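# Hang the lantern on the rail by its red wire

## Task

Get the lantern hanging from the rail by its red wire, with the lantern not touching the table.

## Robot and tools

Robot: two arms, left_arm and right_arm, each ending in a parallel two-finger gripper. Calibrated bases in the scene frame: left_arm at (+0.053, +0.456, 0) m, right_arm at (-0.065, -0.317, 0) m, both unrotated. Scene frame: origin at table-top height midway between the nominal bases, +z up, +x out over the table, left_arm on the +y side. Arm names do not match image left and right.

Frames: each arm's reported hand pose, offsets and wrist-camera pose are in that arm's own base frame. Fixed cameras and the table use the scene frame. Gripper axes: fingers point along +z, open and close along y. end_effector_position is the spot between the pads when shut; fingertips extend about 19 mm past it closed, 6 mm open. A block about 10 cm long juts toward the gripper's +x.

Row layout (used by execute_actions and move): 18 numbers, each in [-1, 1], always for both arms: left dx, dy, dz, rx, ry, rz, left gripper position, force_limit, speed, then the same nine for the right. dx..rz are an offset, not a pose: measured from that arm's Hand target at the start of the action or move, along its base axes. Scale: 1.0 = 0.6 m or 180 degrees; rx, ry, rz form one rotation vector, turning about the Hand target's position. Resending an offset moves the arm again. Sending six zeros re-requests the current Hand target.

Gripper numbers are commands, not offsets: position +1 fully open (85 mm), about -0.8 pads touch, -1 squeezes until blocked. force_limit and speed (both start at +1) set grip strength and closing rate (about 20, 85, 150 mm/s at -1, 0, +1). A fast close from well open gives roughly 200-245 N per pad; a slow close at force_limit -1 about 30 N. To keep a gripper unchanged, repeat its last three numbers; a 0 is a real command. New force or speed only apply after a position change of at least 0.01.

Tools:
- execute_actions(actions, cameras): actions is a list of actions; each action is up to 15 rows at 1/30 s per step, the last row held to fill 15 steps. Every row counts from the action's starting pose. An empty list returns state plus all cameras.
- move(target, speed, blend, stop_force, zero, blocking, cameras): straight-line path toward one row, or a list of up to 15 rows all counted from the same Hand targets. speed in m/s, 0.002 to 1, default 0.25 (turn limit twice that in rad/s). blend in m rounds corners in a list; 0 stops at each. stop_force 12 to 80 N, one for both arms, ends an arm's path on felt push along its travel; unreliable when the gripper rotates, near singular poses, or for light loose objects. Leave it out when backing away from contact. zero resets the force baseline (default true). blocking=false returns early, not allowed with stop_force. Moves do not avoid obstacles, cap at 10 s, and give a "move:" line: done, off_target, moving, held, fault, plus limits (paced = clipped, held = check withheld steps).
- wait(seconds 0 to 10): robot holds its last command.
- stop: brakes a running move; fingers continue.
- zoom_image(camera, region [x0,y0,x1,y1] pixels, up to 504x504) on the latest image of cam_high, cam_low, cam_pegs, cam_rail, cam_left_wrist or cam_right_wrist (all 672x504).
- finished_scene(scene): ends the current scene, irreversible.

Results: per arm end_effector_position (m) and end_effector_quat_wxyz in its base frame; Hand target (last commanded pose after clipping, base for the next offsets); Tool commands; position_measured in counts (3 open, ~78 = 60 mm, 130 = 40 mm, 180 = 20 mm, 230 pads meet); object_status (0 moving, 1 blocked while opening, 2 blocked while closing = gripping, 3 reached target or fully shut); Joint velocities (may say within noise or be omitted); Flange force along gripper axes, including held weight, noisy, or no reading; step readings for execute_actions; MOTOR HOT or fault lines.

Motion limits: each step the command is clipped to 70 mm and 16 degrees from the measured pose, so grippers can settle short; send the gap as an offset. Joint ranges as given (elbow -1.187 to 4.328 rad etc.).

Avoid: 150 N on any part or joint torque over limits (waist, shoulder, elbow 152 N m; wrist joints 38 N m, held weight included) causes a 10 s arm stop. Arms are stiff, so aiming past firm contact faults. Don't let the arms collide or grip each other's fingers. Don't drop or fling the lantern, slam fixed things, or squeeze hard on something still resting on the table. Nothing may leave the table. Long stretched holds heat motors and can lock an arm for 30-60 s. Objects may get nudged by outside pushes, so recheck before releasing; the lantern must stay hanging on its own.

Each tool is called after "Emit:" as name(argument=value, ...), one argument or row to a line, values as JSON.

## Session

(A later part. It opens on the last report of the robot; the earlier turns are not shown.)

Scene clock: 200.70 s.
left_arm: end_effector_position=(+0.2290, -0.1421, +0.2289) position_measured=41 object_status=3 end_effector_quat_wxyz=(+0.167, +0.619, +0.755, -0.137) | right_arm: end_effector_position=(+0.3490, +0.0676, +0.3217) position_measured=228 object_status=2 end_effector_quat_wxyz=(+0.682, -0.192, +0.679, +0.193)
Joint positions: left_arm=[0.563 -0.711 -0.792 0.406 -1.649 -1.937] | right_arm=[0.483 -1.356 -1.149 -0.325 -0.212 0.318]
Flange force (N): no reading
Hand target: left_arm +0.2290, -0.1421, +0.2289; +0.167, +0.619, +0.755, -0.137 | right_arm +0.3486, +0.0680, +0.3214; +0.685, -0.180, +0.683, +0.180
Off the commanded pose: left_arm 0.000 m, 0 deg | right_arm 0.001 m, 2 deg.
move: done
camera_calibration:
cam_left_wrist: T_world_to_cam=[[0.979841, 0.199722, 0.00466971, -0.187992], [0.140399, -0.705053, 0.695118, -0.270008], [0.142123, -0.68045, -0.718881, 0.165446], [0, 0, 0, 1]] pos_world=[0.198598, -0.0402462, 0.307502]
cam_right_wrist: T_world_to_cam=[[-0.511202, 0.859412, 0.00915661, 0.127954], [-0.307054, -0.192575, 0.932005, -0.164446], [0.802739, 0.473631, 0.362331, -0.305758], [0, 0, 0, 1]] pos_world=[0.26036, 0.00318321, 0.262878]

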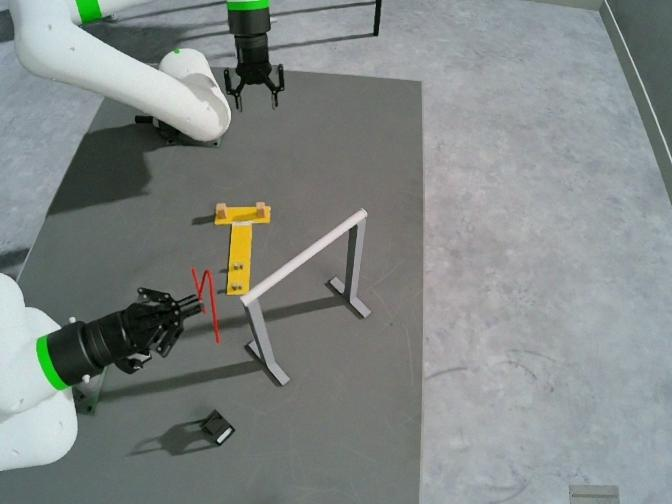

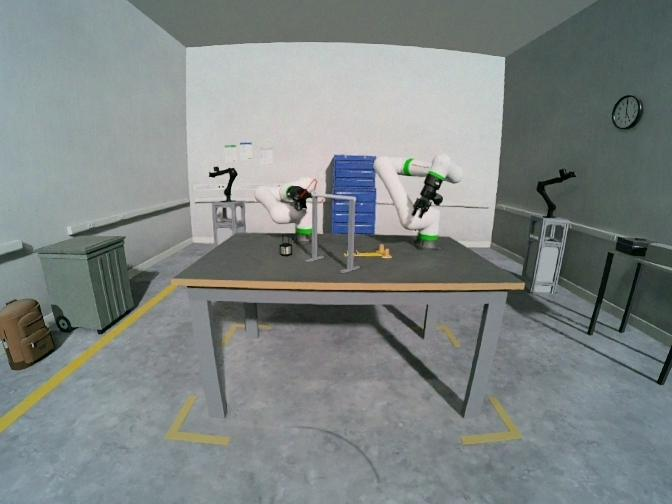

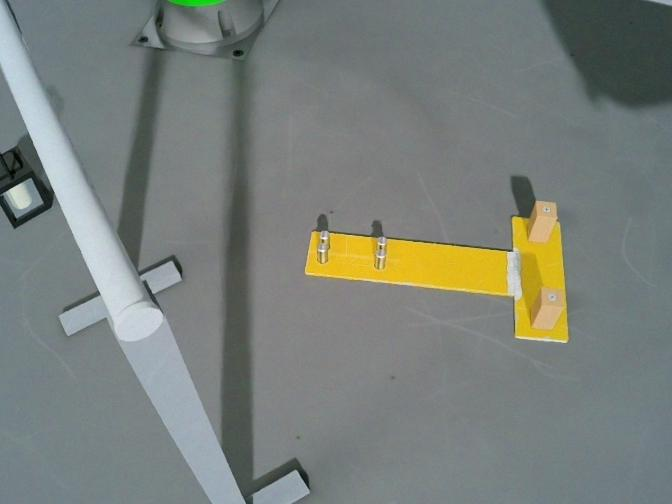

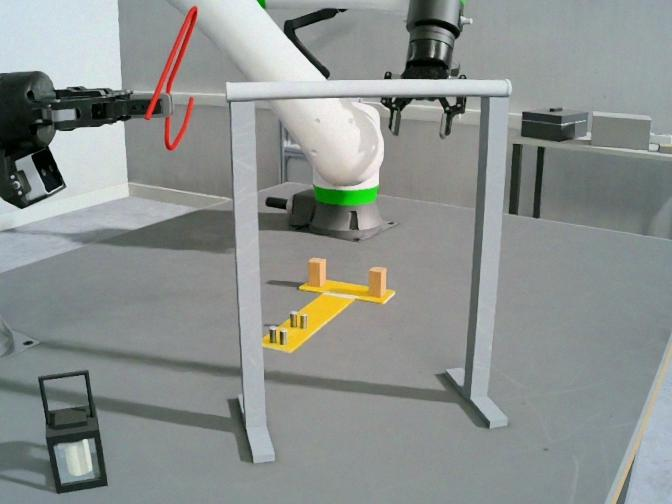

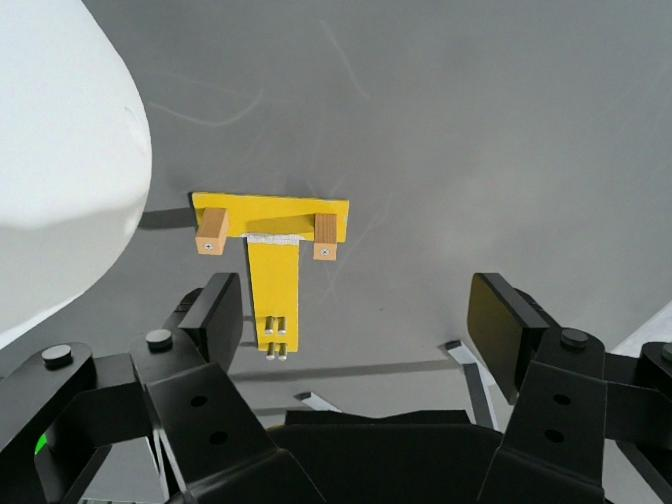

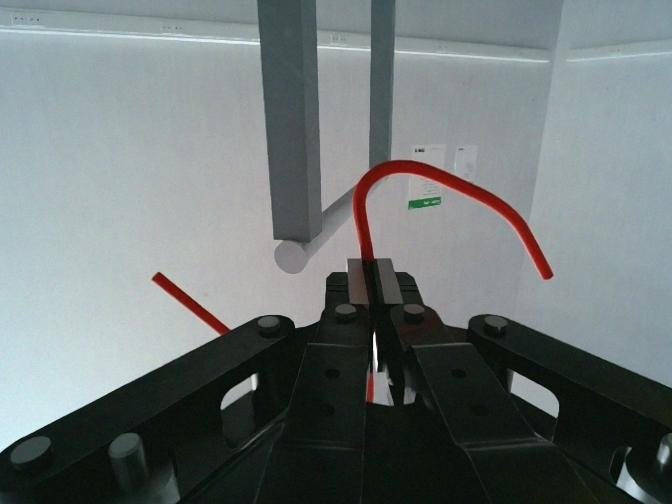

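Emit:
move(
  target=[
    [0,0,0,0,0,0,0.7,-1,-0.3,0.0757,-0.35,0,0,0,0,-1,1,-0.5],
    [0,0,0,0,0,0,0.7,-1,-0.3,0.0757,-0.35,-0.1,-0.242,-0.137,0,-1,1,-0.5],
    [0,0,0,0,0,0,0.7,-1,-0.3,0.0757,-0.35,-0.2024,-0.242,-0.137,0,-1,1,-0.5],
  ],
  speed=0.2,
  blend=0.01,
  cameras=["cam_high","cam_rail","cam_right_wrist"],
)

Scene clock: 209.20 s.
left_arm: end_effector_position=(+0.2290, -0.1421, +0.2289) position_measured=41 object_status=3 end_effector_quat_wxyz=(+0.167, +0.619, +0.755, -0.137) | right_arm: end_effector_position=(+0.3941, -0.1409, +0.2004) position_measured=228 object_status=2 end_effector_quat_wxyz=(+0.543, -0.338, +0.711, -0.293)
Joint positions: left_arm=[0.563 -0.711 -0.792 0.406 -1.649 -1.937] | right_arm=[-0.006 -0.79 -1.184 -0.28 0.159 1.205]
Flange force (N): no reading
Hand target: left_arm +0.2290, -0.1421, +0.2289; +0.167, +0.619, +0.755, -0.137 | right_arm +0.3940, -0.1420, +0.2000; +0.621, -0.394, +0.642, -0.219
Off the commanded pose: left_arm 0.000 m, 0 deg | right_arm 0.001 m, 35 deg; orientation clipped.
joint sent to its limit (right arm) — joint 3 (elbow), lower limit, where the elbow is as bent as it goes. The joint targets are off in orientation, not in position.
move: off_target (right_arm); limits=paced
camera_calibration:
cam_right_wrist: T_world_to_cam=[[-0.148152, 0.60613, -0.781446, 0.310901], [-0.175586, 0.76149, 0.623941, 0.0665893], [0.973253, 0.229649, -0.00638834, -0.226922], [0, 0, 0, 1]] pos_world=[0.278605, -0.187041, 0.199955]
Images, in order (width x height): cam_high 672x504, cam_rail 672x504, cam_right_wrist 672x504.

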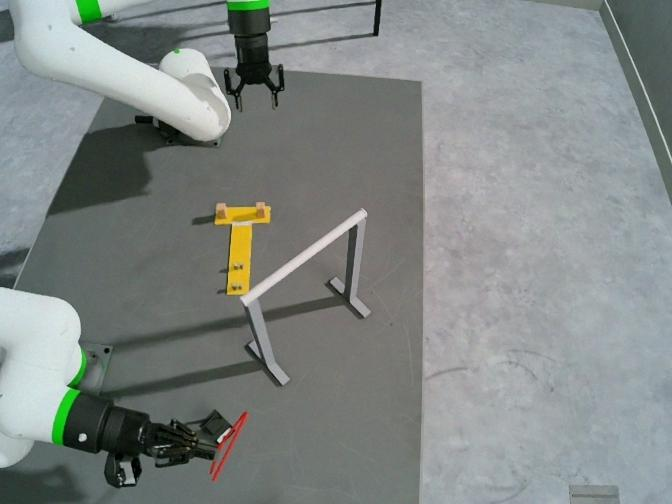

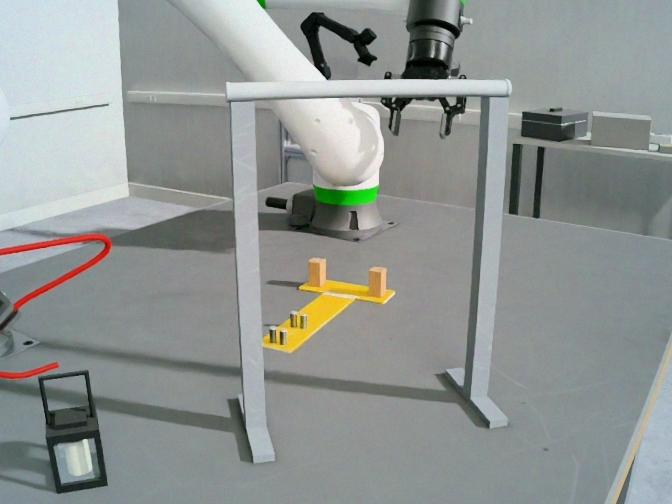

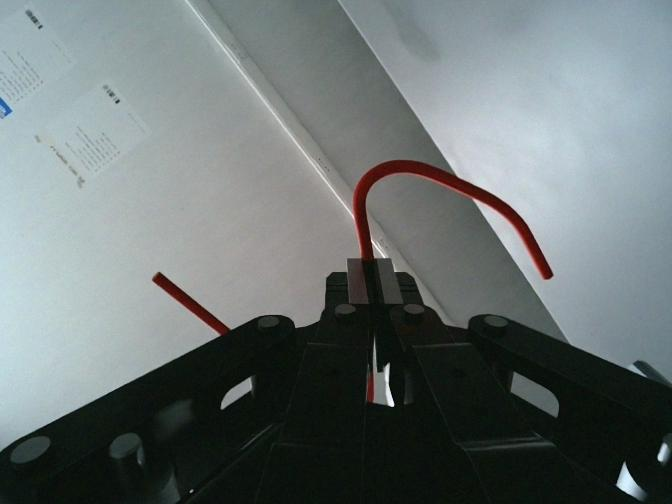

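Emit:
move(
  target=[
    [0,0,0,0,0,0,0.7,-1,-0.3,0.11,0.07,0.2,0,0,0,-1,1,-0.5],
    [0,0,0,0,0,0,0.7,-1,-0.3,0.15,0.08,0.2,0.035,-0.0286,0.3488,-1,1,-0.5],
    [0,0,0,0,0,0,0.7,-1,-0.3,0.0717,0.0667,0,0.035,-0.0286,0.3488,-1,1,-0.5],
  ],
  speed=0.2,
  blend=0.01,
  cameras=["cam_high","cam_rail","cam_right_wrist"],
)

Scene clock: 216.73 s.
left_arm: end_effector_position=(+0.2290, -0.1421, +0.2289) position_measured=41 object_status=3 end_effector_quat_wxyz=(+0.167, +0.619, +0.755, -0.137) | right_arm: end_effector_position=(+0.4371, -0.1019, +0.2000) position_measured=228 object_status=2 end_effector_quat_wxyz=(+0.690, -0.628, +0.326, +0.153)
Joint positions: left_arm=[0.563 -0.711 -0.792 0.406 -1.649 -1.937] | right_arm=[-0.997 0.6 -0.454 2.239 1.909 0.475]
Flange force (N): left_arm=no reading | right_arm=[8.7 -3.5 -2.9]
Hand target: left_arm +0.2290, -0.1421, +0.2289; +0.167, +0.619, +0.755, -0.137 | right_arm +0.4371, -0.1019, +0.2000; +0.690, -0.628, +0.326, +0.153
Off the commanded pose: left_arm 0.000 m, 0 deg | right_arm 0.000 m, 0 deg.
move: done; limits=paced
camera_calibration:
cam_right_wrist: T_world_to_cam=[[-0.623869, 0.179862, -0.76055, 0.453689], [-0.781401, -0.161165, 0.602859, 0.219686], [-0.014143, 0.9704, 0.241091, 0.179886], [0, 0, 0, 1]] pos_world=[0.45725, -0.220757, 0.169245]
Images, in order (width x height): cam_high 672x504, cam_rail 672x504, cam_right_wrist 672x504.

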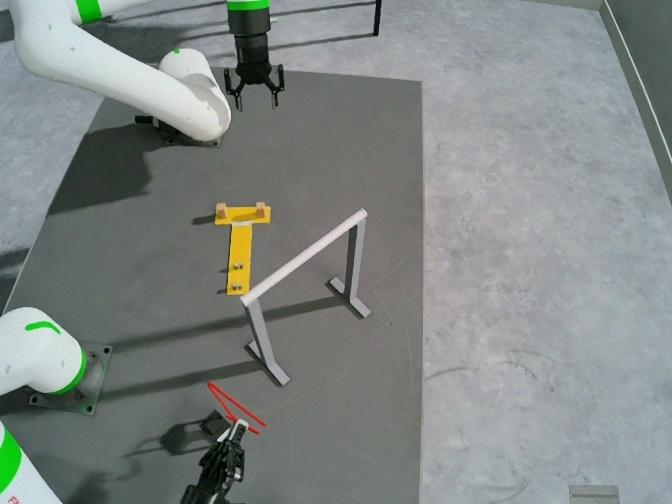

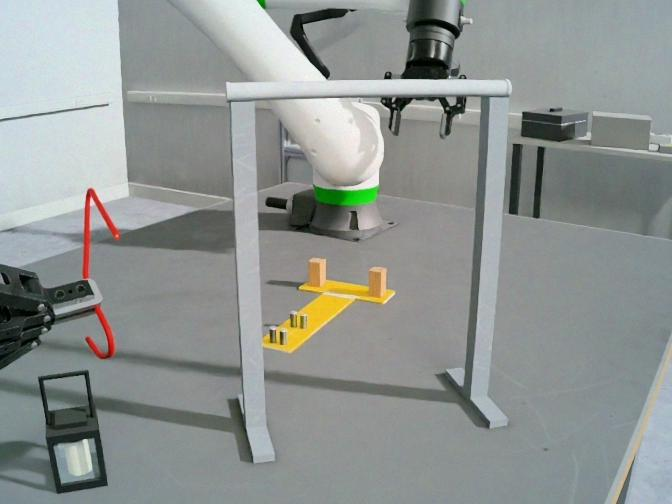

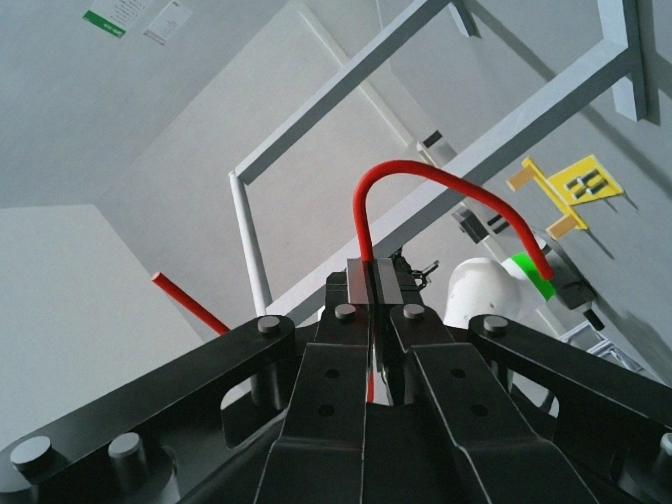

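Emit:
move(
  target=[0,0,0,0,0,0,0.7,-1,-0.3,0,0,-0.1,0,0,0,-1,1,-0.5],
  speed=0.1,
  cameras=["cam_high","cam_rail","cam_right_wrist"],
)

Emit:
zoom_image(
  camera="cam_rail",
  region=[0, 300, 200, 500],
)

Emit:
zoom_image(
  camera="cam_high",
  region=[150, 350, 320, 500],
)

Scene clock: 218.60 s.
left_arm: end_effector_position=(+0.2290, -0.1421, +0.2289) position_measured=41 object_status=3 end_effector_quat_wxyz=(+0.167, +0.619, +0.755, -0.137) | right_arm: end_effector_position=(+0.4371, -0.1019, +0.1400) position_measured=228 object_status=2 end_effector_quat_wxyz=(+0.690, -0.628, +0.326, +0.153)
Joint positions: left_arm=[0.563 -0.711 -0.792 0.406 -1.649 -1.937] | right_arm=[-1.003 0.716 -0.444 2.271 1.844 0.562]
Flange force (N): left_arm=no reading | right_arm=[9.8 -2.1 -2.7]
Hand target: left_arm +0.2290, -0.1421, +0.2289; +0.167, +0.619, +0.755, -0.137 | right_arm +0.4371, -0.1019, +0.1400; +0.690, -0.628, +0.326, +0.153
Off the commanded pose: left_arm 0.000 m, 0 deg | right_arm 0.000 m, 0 deg.
move: done
camera_calibration:
cam_right_wrist: T_world_to_cam=[[-0.623869, 0.179862, -0.76055, 0.407994], [-0.781401, -0.161165, 0.602859, 0.25578], [-0.014143, 0.9704, 0.241091, 0.19435], [0, 0, 0, 1]] pos_world=[0.45715, -0.220757, 0.109245]
Images, in order (width x height): cam_high 672x504, cam_rail 672x504, cam_right_wrist 672x504.

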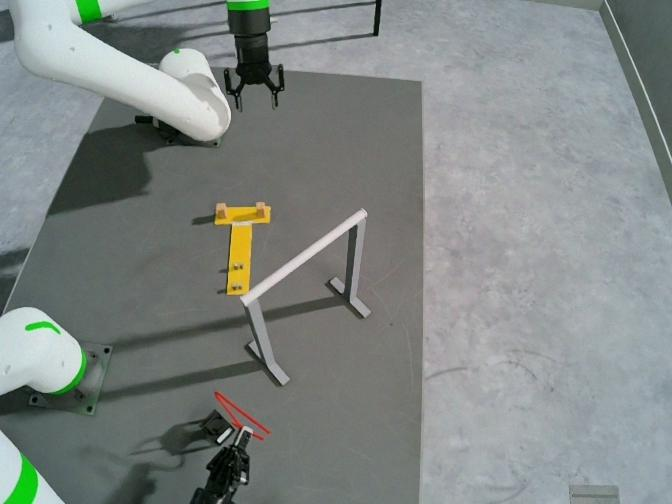

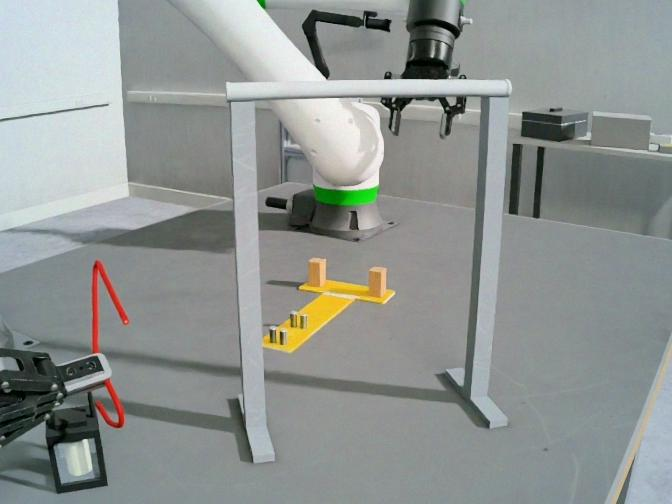

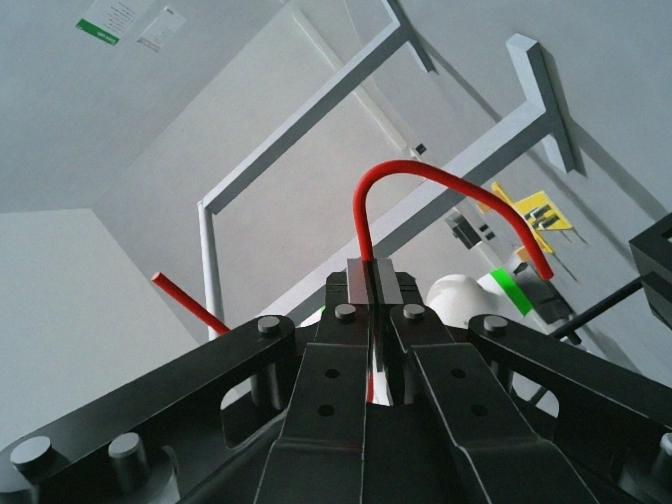

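Scaled by 2.520 from the camera's 672x504 image, which has a finer 960x720 frame.

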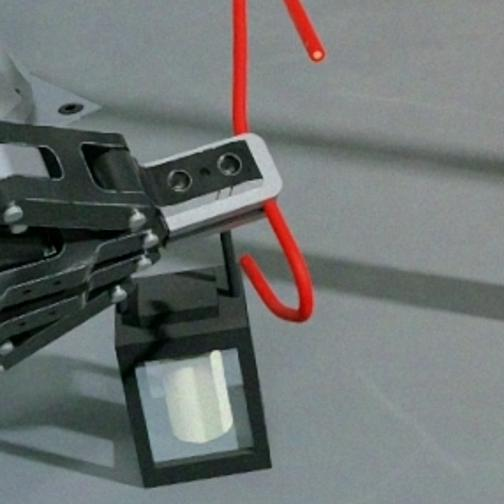

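Scaled by 2.965 from the camera's 672x504 image, which has a finer 960x720 frame.

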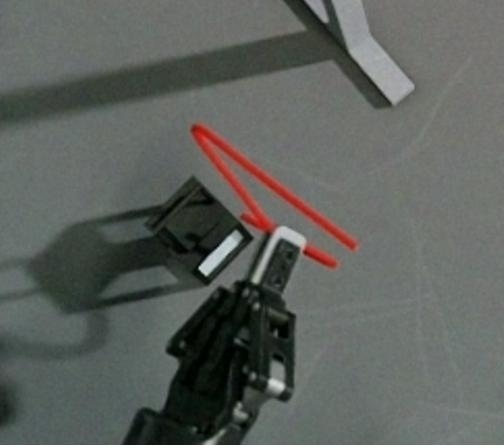

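Emit:
move(
  target=[0,0,0,0,0,0,0.7,-1,-0.3,-0.0533,-0.0064,0,0,0,0,-1,1,-0.5],
  speed=0.05,
  cameras=["cam_high","cam_rail","cam_right_wrist"],
)

Emit:
zoom_image(
  camera="cam_rail",
  region=[30, 340, 150, 500],
)

Emit:
zoom_image(
  camera="cam_high",
  region=[170, 380, 270, 480],
)

Scene clock: 221.67 s.
left_arm: end_effector_position=(+0.2290, -0.1421, +0.2289) position_measured=41 object_status=3 end_effector_quat_wxyz=(+0.167, +0.619, +0.755, -0.137) | right_arm: end_effector_position=(+0.4051, -0.1058, +0.1400) position_measured=228 object_status=2 end_effector_quat_wxyz=(+0.690, -0.628, +0.326, +0.153)
Joint positions: left_arm=[0.563 -0.711 -0.792 0.406 -1.649 -1.937] | right_arm=[-1.073 0.691 -0.483 2.343 1.854 0.593]
Flange force (N): left_arm=no reading | right_arm=[10.1 -2.6 -2.9]
Hand target: left_arm +0.2290, -0.1421, +0.2289; +0.167, +0.619, +0.755, -0.137 | right_arm +0.4051, -0.1058, +0.1400; +0.690, -0.628, +0.326, +0.153
Off the commanded pose: left_arm 0.000 m, 0 deg | right_arm 0.000 m, 0 deg.
move: done
camera_calibration:
cam_right_wrist: T_world_to_cam=[[-0.623869, 0.179862, -0.76055, 0.388776], [-0.781401, -0.161165, 0.602859, 0.230241], [-0.014143, 0.9704, 0.241091, 0.197586], [0, 0, 0, 1]] pos_world=[0.42525, -0.224557, 0.109245]
Images, in order (width x height): cam_high 672x504, cam_rail 672x504, cam_right_wrist 672x504.

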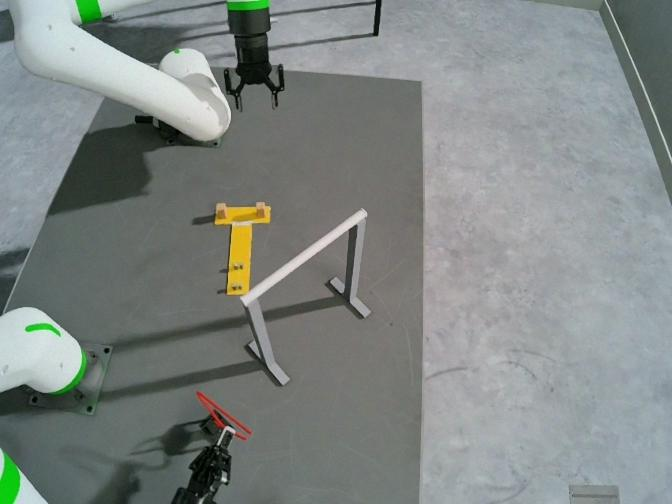

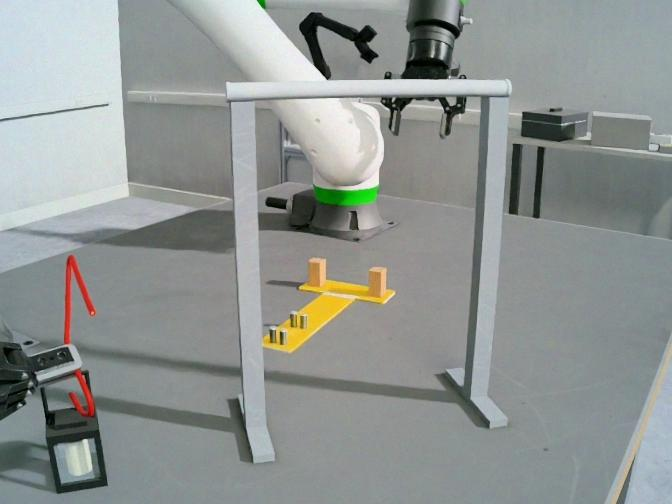

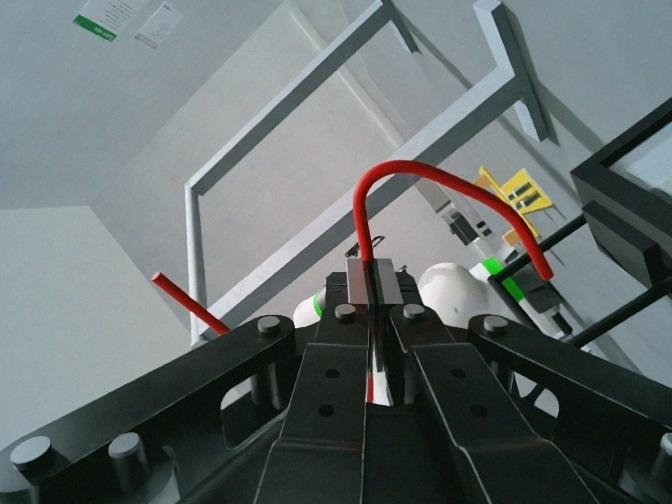

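Scaled by 3.150 from the camera's 672x504 image, which has a finer 960x720 frame.

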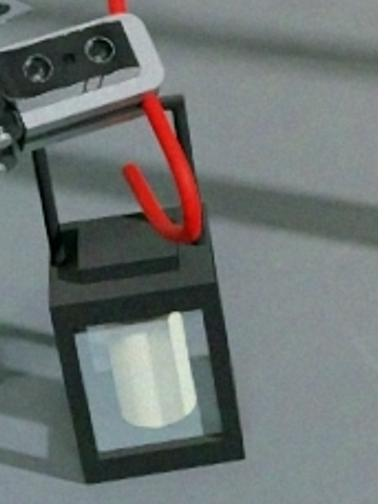

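Scaled by 5.040 from the camera's 672x504 image, which has a finer 960x720 frame.

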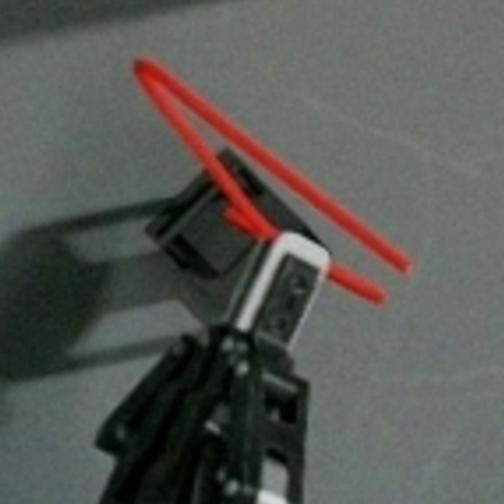

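Emit:
move(
  target=[0,0,0,0,0,0,0.7,-1,-0.3,-0.082,0.022,0,0,0,0,-1,1,-0.5],
  speed=0.03,
  cameras=["cam_high","cam_rail","cam_right_wrist"],
)

Emit:
zoom_image(
  camera="cam_rail",
  region=[0, 340, 150, 500],
)

Emit:
zoom_image(
  camera="cam_high",
  region=[170, 380, 270, 480],
)

Scene clock: 226.20 s.
left_arm: end_effector_position=(+0.2290, -0.1421, +0.2289) position_measured=41 object_status=3 end_effector_quat_wxyz=(+0.167, +0.619, +0.755, -0.137) | right_arm: end_effector_position=(+0.3559, -0.0926, +0.1400) position_measured=228 object_status=2 end_effector_quat_wxyz=(+0.690, -0.628, +0.326, +0.153)
Joint positions: left_arm=[0.563 -0.711 -0.792 0.406 -1.649 -1.937] | right_arm=[-1.171 0.637 -0.58 2.45 1.848 0.65]
Flange force (N): left_arm=no reading | right_arm=[9.6 -1.7 -3.3]
Hand target: left_arm +0.2290, -0.1421, +0.2289; +0.167, +0.619, +0.755, -0.137 | right_arm +0.3559, -0.0926, +0.1400; +0.690, -0.628, +0.326, +0.153
Off the commanded pose: left_arm 0.000 m, 0 deg | right_arm 0.000 m, 0 deg.
move: done
camera_calibration:
cam_right_wrist: T_world_to_cam=[[-0.623869, 0.179862, -0.76055, 0.355708], [-0.781401, -0.161165, 0.602859, 0.193923], [-0.014143, 0.9704, 0.241091, 0.184081], [0, 0, 0, 1]] pos_world=[0.37605, -0.211357, 0.109245]
Images, in order (width x height): cam_high 672x504, cam_rail 672x504, cam_right_wrist 672x504.

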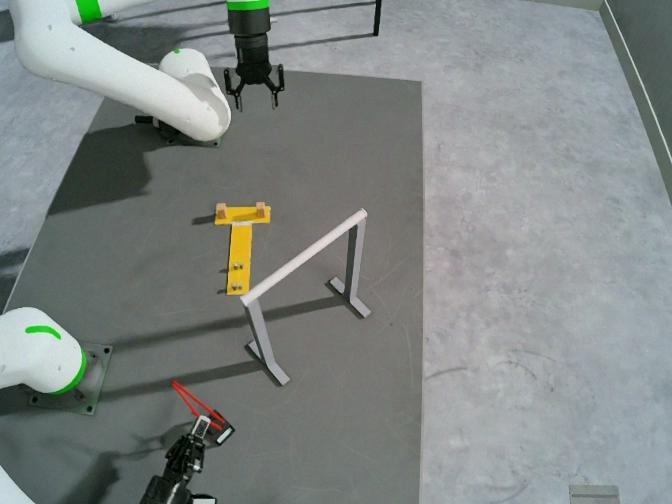

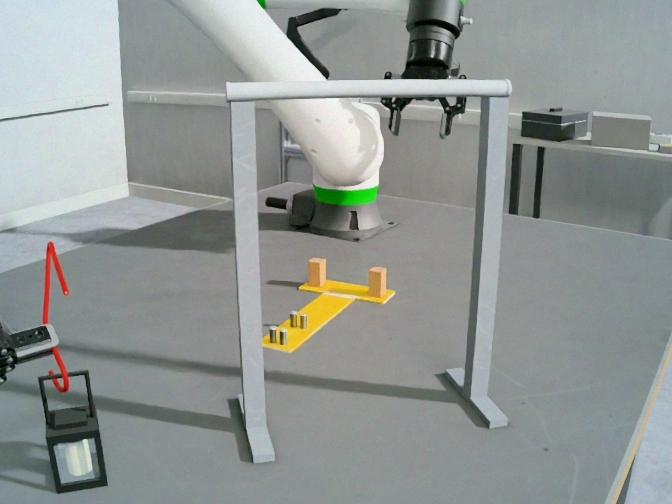

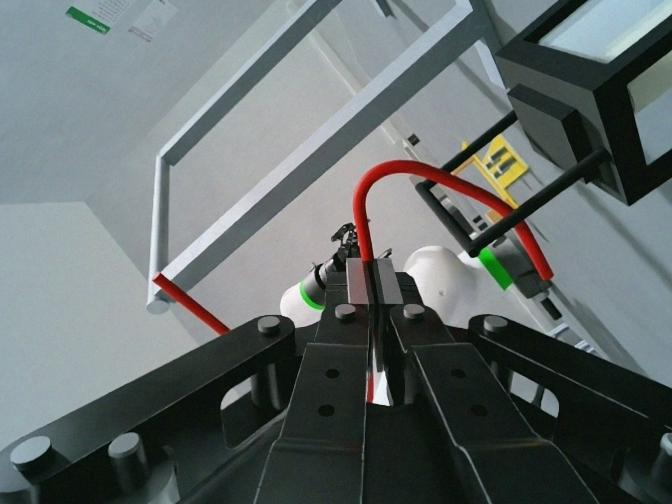

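Scaled by 3.150 from the camera's 672x504 image, which has a finer 960x720 frame.

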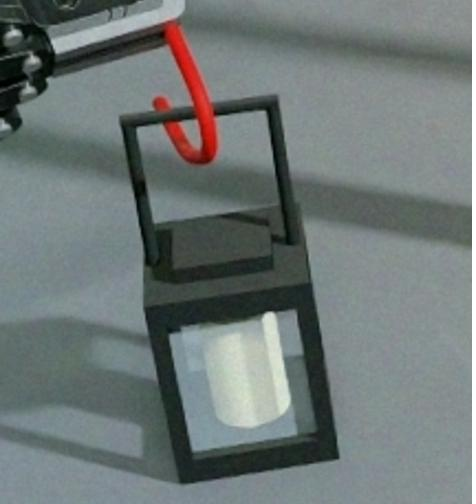

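Scaled by 5.040 from the camera's 672x504 image, which has a finer 960x720 frame.

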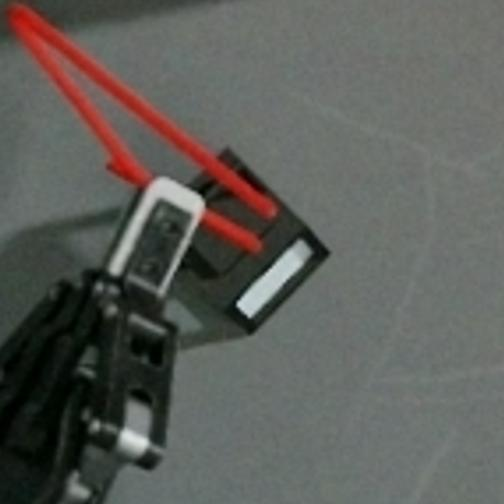

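Emit:
move(
  target=[
    [0,0,0,0,0,0,0.7,-1,-0.3,0.0193,-0.0052,0.005,0.072,0.268,0,-1,1,-0.5],
  ],
  speed=0.1,
  cameras=["cam_high","cam_rail","cam_right_wrist"],
)

Emit:
zoom_image(
  camera="cam_rail",
  region=[0, 340, 150, 500],
)

Scene clock: 231.93 s.
left_arm: end_effector_position=(+0.2290, -0.1421, +0.2289) position_measured=41 object_status=3 end_effector_quat_wxyz=(+0.167, +0.619, +0.755, -0.137) | right_arm: end_effector_position=(+0.3675, -0.0957, +0.1430) position_measured=228 object_status=2 end_effector_quat_wxyz=(+0.561, -0.431, +0.560, +0.431)
Joint positions: left_arm=[0.563 -0.711 -0.792 0.406 -1.649 -1.937] | right_arm=[-1.146 0.643 -0.56 2.422 1.854 -0.237]
Flange force (N): left_arm=no reading | right_arm=[5.2 -8.8 -2.3]
Hand target: left_arm +0.2290, -0.1421, +0.2289; +0.167, +0.619, +0.755, -0.137 | right_arm +0.3675, -0.0957, +0.1430; +0.561, -0.431, +0.560, +0.431
Off the commanded pose: left_arm 0.000 m, 0 deg | right_arm 0.000 m, 0 deg.
move: done
camera_calibration:
cam_right_wrist: T_world_to_cam=[[-0.962589, 0.27086, 0.00750971, 0.389096], [-0.0903178, -0.346857, 0.933559, -0.118323], [0.255469, 0.897956, 0.358344, 0.0638486], [0, 0, 0, 1]] pos_world=[0.347541, -0.203765, 0.0846596]
Images, in order (width x height): cam_high 672x504, cam_rail 672x504, cam_right_wrist 672x504.

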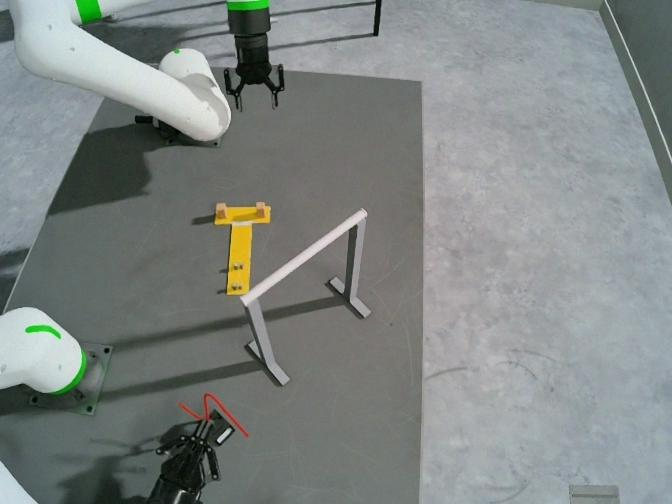

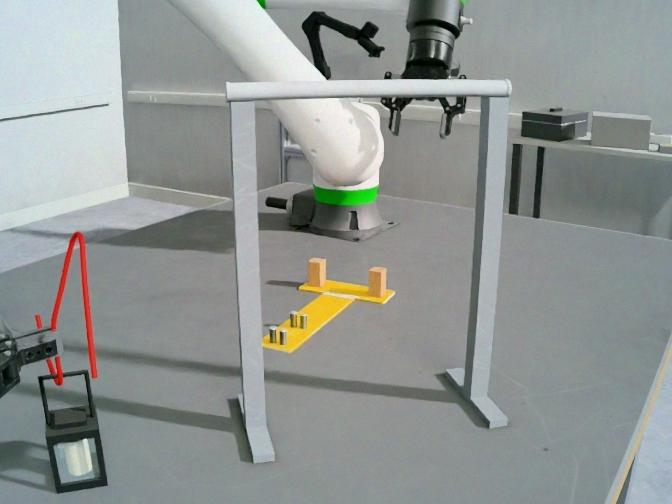

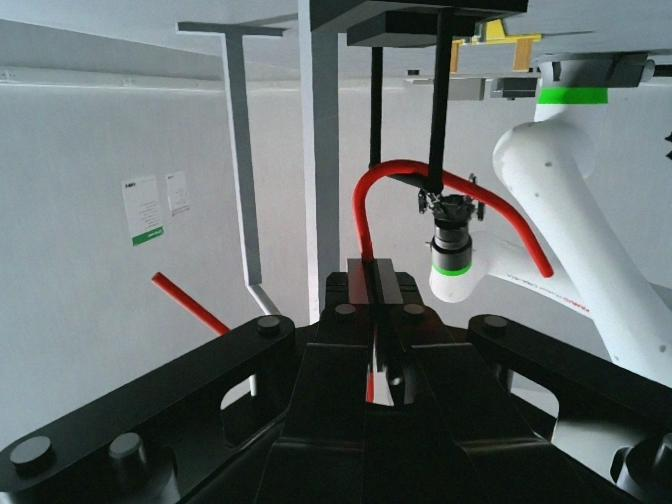

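Scaled by 3.150 from the camera's 672x504 image, which has a finer 960x720 frame.

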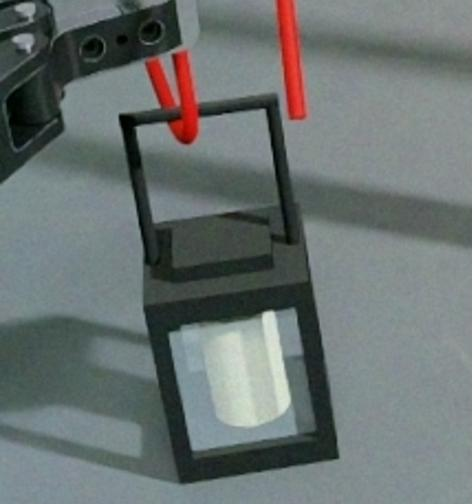

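Emit:
move(
  target=[
    [0,0,0,0,0,0,0.7,-1,-0.3,0,0,0.04,0,0,0,-1,1,-0.5],
    [0,0,0,0,0,0,0.7,-1,-0.3,0,0,0.25,0,0,0,-1,1,-0.5],
  ],
  speed=[0.02,0.08],
  cameras=["cam_high","cam_rail","cam_right_wrist"],
)

Emit:
zoom_image(
  camera="cam_rail",
  region=[0, 100, 250, 400],
)

Scene clock: 235.77 s.
left_arm: end_effector_position=(+0.2290, -0.1421, +0.2289) position_measured=41 object_status=3 end_effector_quat_wxyz=(+0.167, +0.619, +0.755, -0.137) | right_arm: end_effector_position=(+0.3675, -0.0957, +0.2929) position_measured=228 object_status=2 end_effector_quat_wxyz=(+0.561, -0.431, +0.560, +0.431)
Joint positions: left_arm=[0.563 -0.711 -0.792 0.406 -1.649 -1.937] | right_arm=[-1.126 0.349 -0.552 2.314 2.064 -0.473]
Flange force (N): left_arm=no reading | right_arm=[3.6 -10.6 -3.1]
Hand target: left_arm +0.2290, -0.1421, +0.2289; +0.167, +0.619, +0.755, -0.137 | right_arm +0.3675, -0.0957, +0.2930; +0.561, -0.431, +0.560, +0.431
Off the commanded pose: left_arm 0.000 m, 0 deg | right_arm 0.000 m, 0 deg.
move: done
camera_calibration:
cam_right_wrist: T_world_to_cam=[[-0.962598, 0.270828, 0.00759994, 0.387944], [-0.0902251, -0.346883, 0.933559, -0.258394], [0.25547, 0.897956, 0.358344, 0.0100966], [0, 0, 0, 1]] pos_world=[0.347541, -0.203765, 0.23466]
Images, in order (width x height): cam_high 672x504, cam_rail 672x504, cam_right_wrist 672x504.

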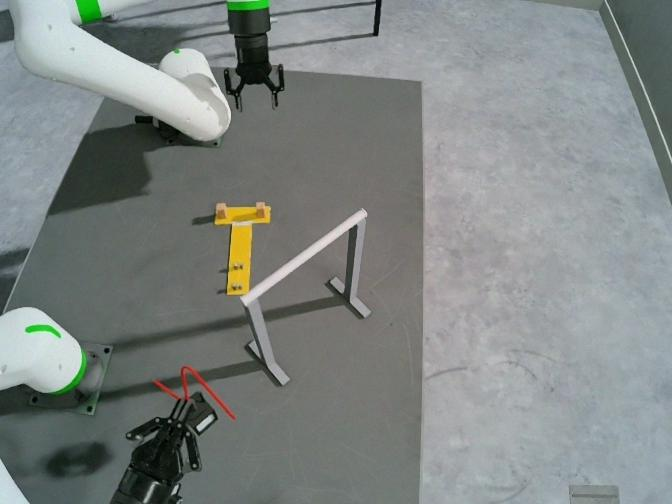

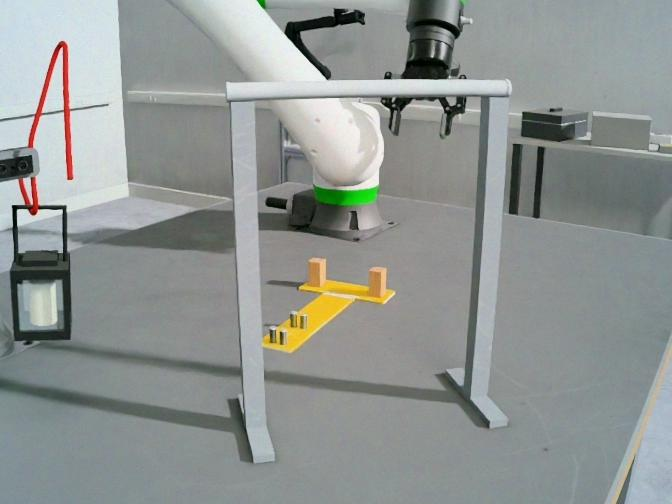

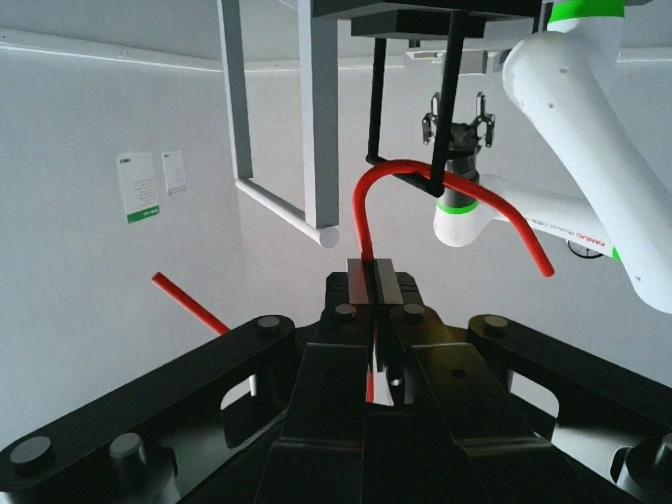

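Scaled by 1.680 from the camera's 672x504 image, which has a finer 960x720 frame.

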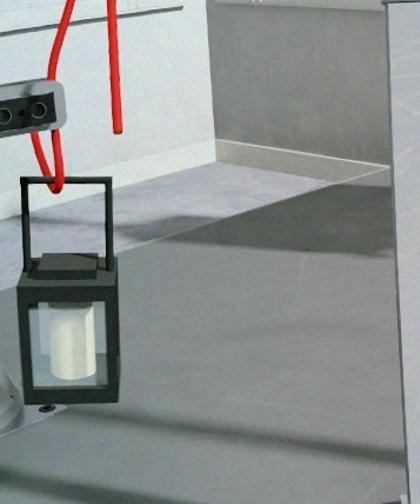

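Emit:
move(
  target=[
    [0,0,0,0,0,0,0.7,-1,-0.3,-0.02,0.05,0.12,0,0,0,-1,1,-0.5],
    [0,0,0,0,0,0,0.7,-1,-0.3,-0.04,0.19,0.12,0,0,-0.16,-1,1,-0.5],
    [0,0,0,0,0,0,0.7,-1,-0.3,-0.035,0.34,0.12,0,0,-0.3056,-1,1,-0.5],
  ],
  speed=0.12,
  blend=0.02,
  cameras=["cam_high","cam_rail","cam_right_wrist","cam_pegs"],
)

Scene clock: 246.70 s.
left_arm: end_effector_position=(+0.2290, -0.1421, +0.2289) position_measured=41 object_status=3 end_effector_quat_wxyz=(+0.167, +0.619, +0.755, -0.137) | right_arm: end_effector_position=(+0.3468, +0.1084, +0.3664) position_measured=228 object_status=2 end_effector_quat_wxyz=(+0.581, -0.145, +0.794, +0.105)
Joint positions: left_arm=[0.563 -0.711 -0.792 0.406 -1.649 -1.937] | right_arm=[-0.667 -1.181 -1.184 1.926 1.053 -1.748]
Flange force (N): no reading
Hand target: left_arm +0.2290, -0.1421, +0.2289; +0.167, +0.619, +0.755, -0.137 | right_arm +0.3465, +0.1083, +0.3650; +0.686, -0.126, +0.706, +0.121
Off the commanded pose: left_arm 0.000 m, 0 deg | right_arm 0.001 m, 18 deg; orientation clipped.
joint sent to its limit (right arm) — joint 3 (elbow), lower limit, where the elbow is as bent as it goes. The joint targets are off in orientation, not in position.
move: off_target (right_arm); limits=paced
camera_calibration:
cam_right_wrist: T_world_to_cam=[[-0.336763, 0.941585, 0.00274415, 0.0242603], [-0.0522928, -0.0216125, 0.998398, -0.330158], [0.940136, 0.33608, 0.0565165, -0.26023], [0, 0, 0, 1]] pos_world=[0.235556, 0.0574793, 0.34427]
Images, in order (width x height): cam_high 672x504, cam_pegs 672x504, cam_rail 672x504, cam_right_wrist 672x504.

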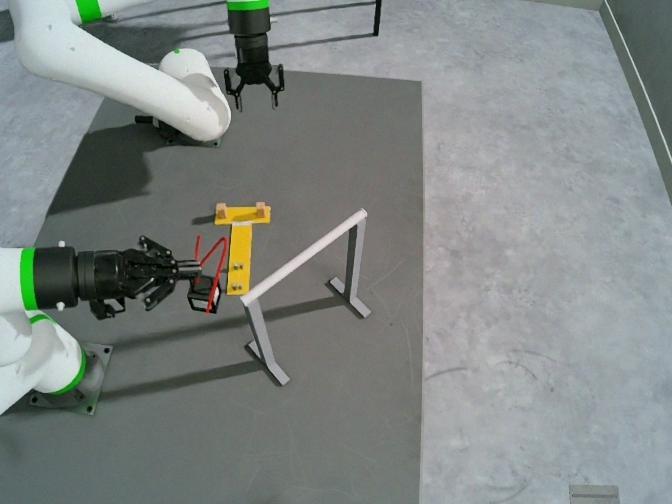

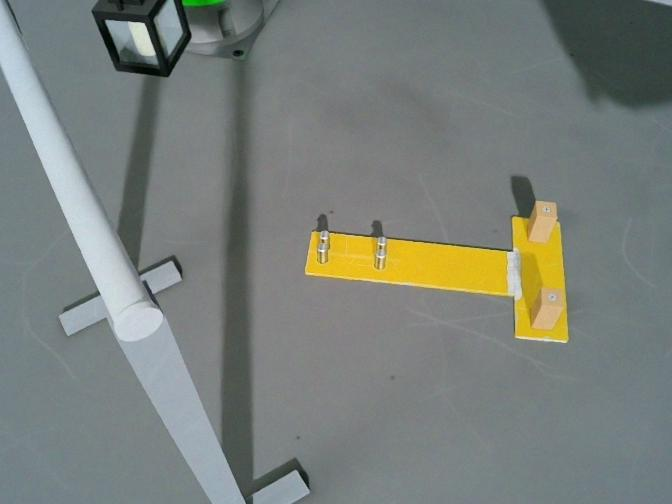

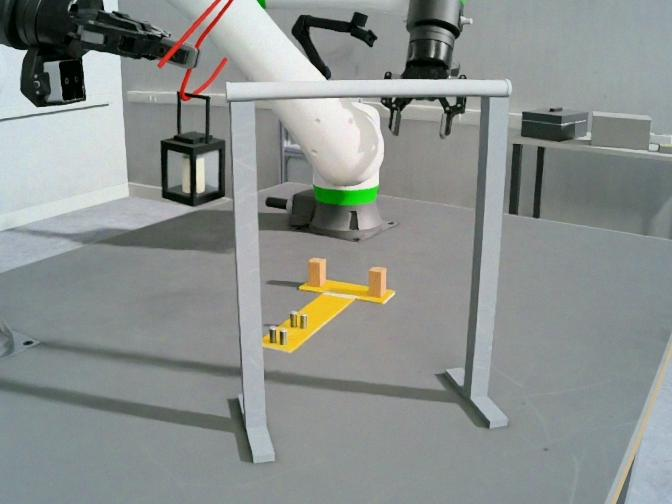

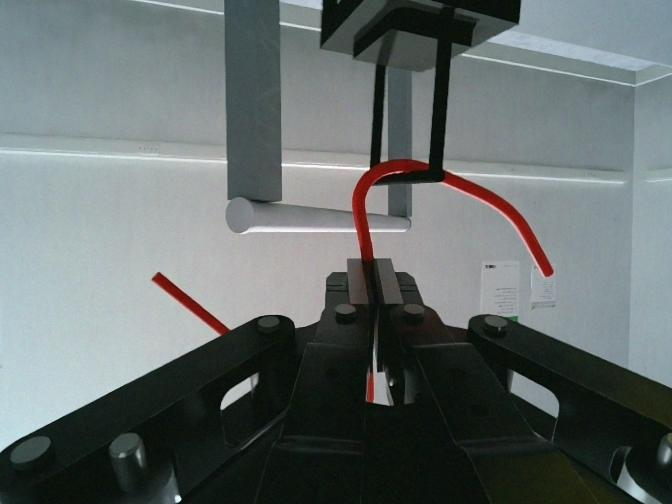

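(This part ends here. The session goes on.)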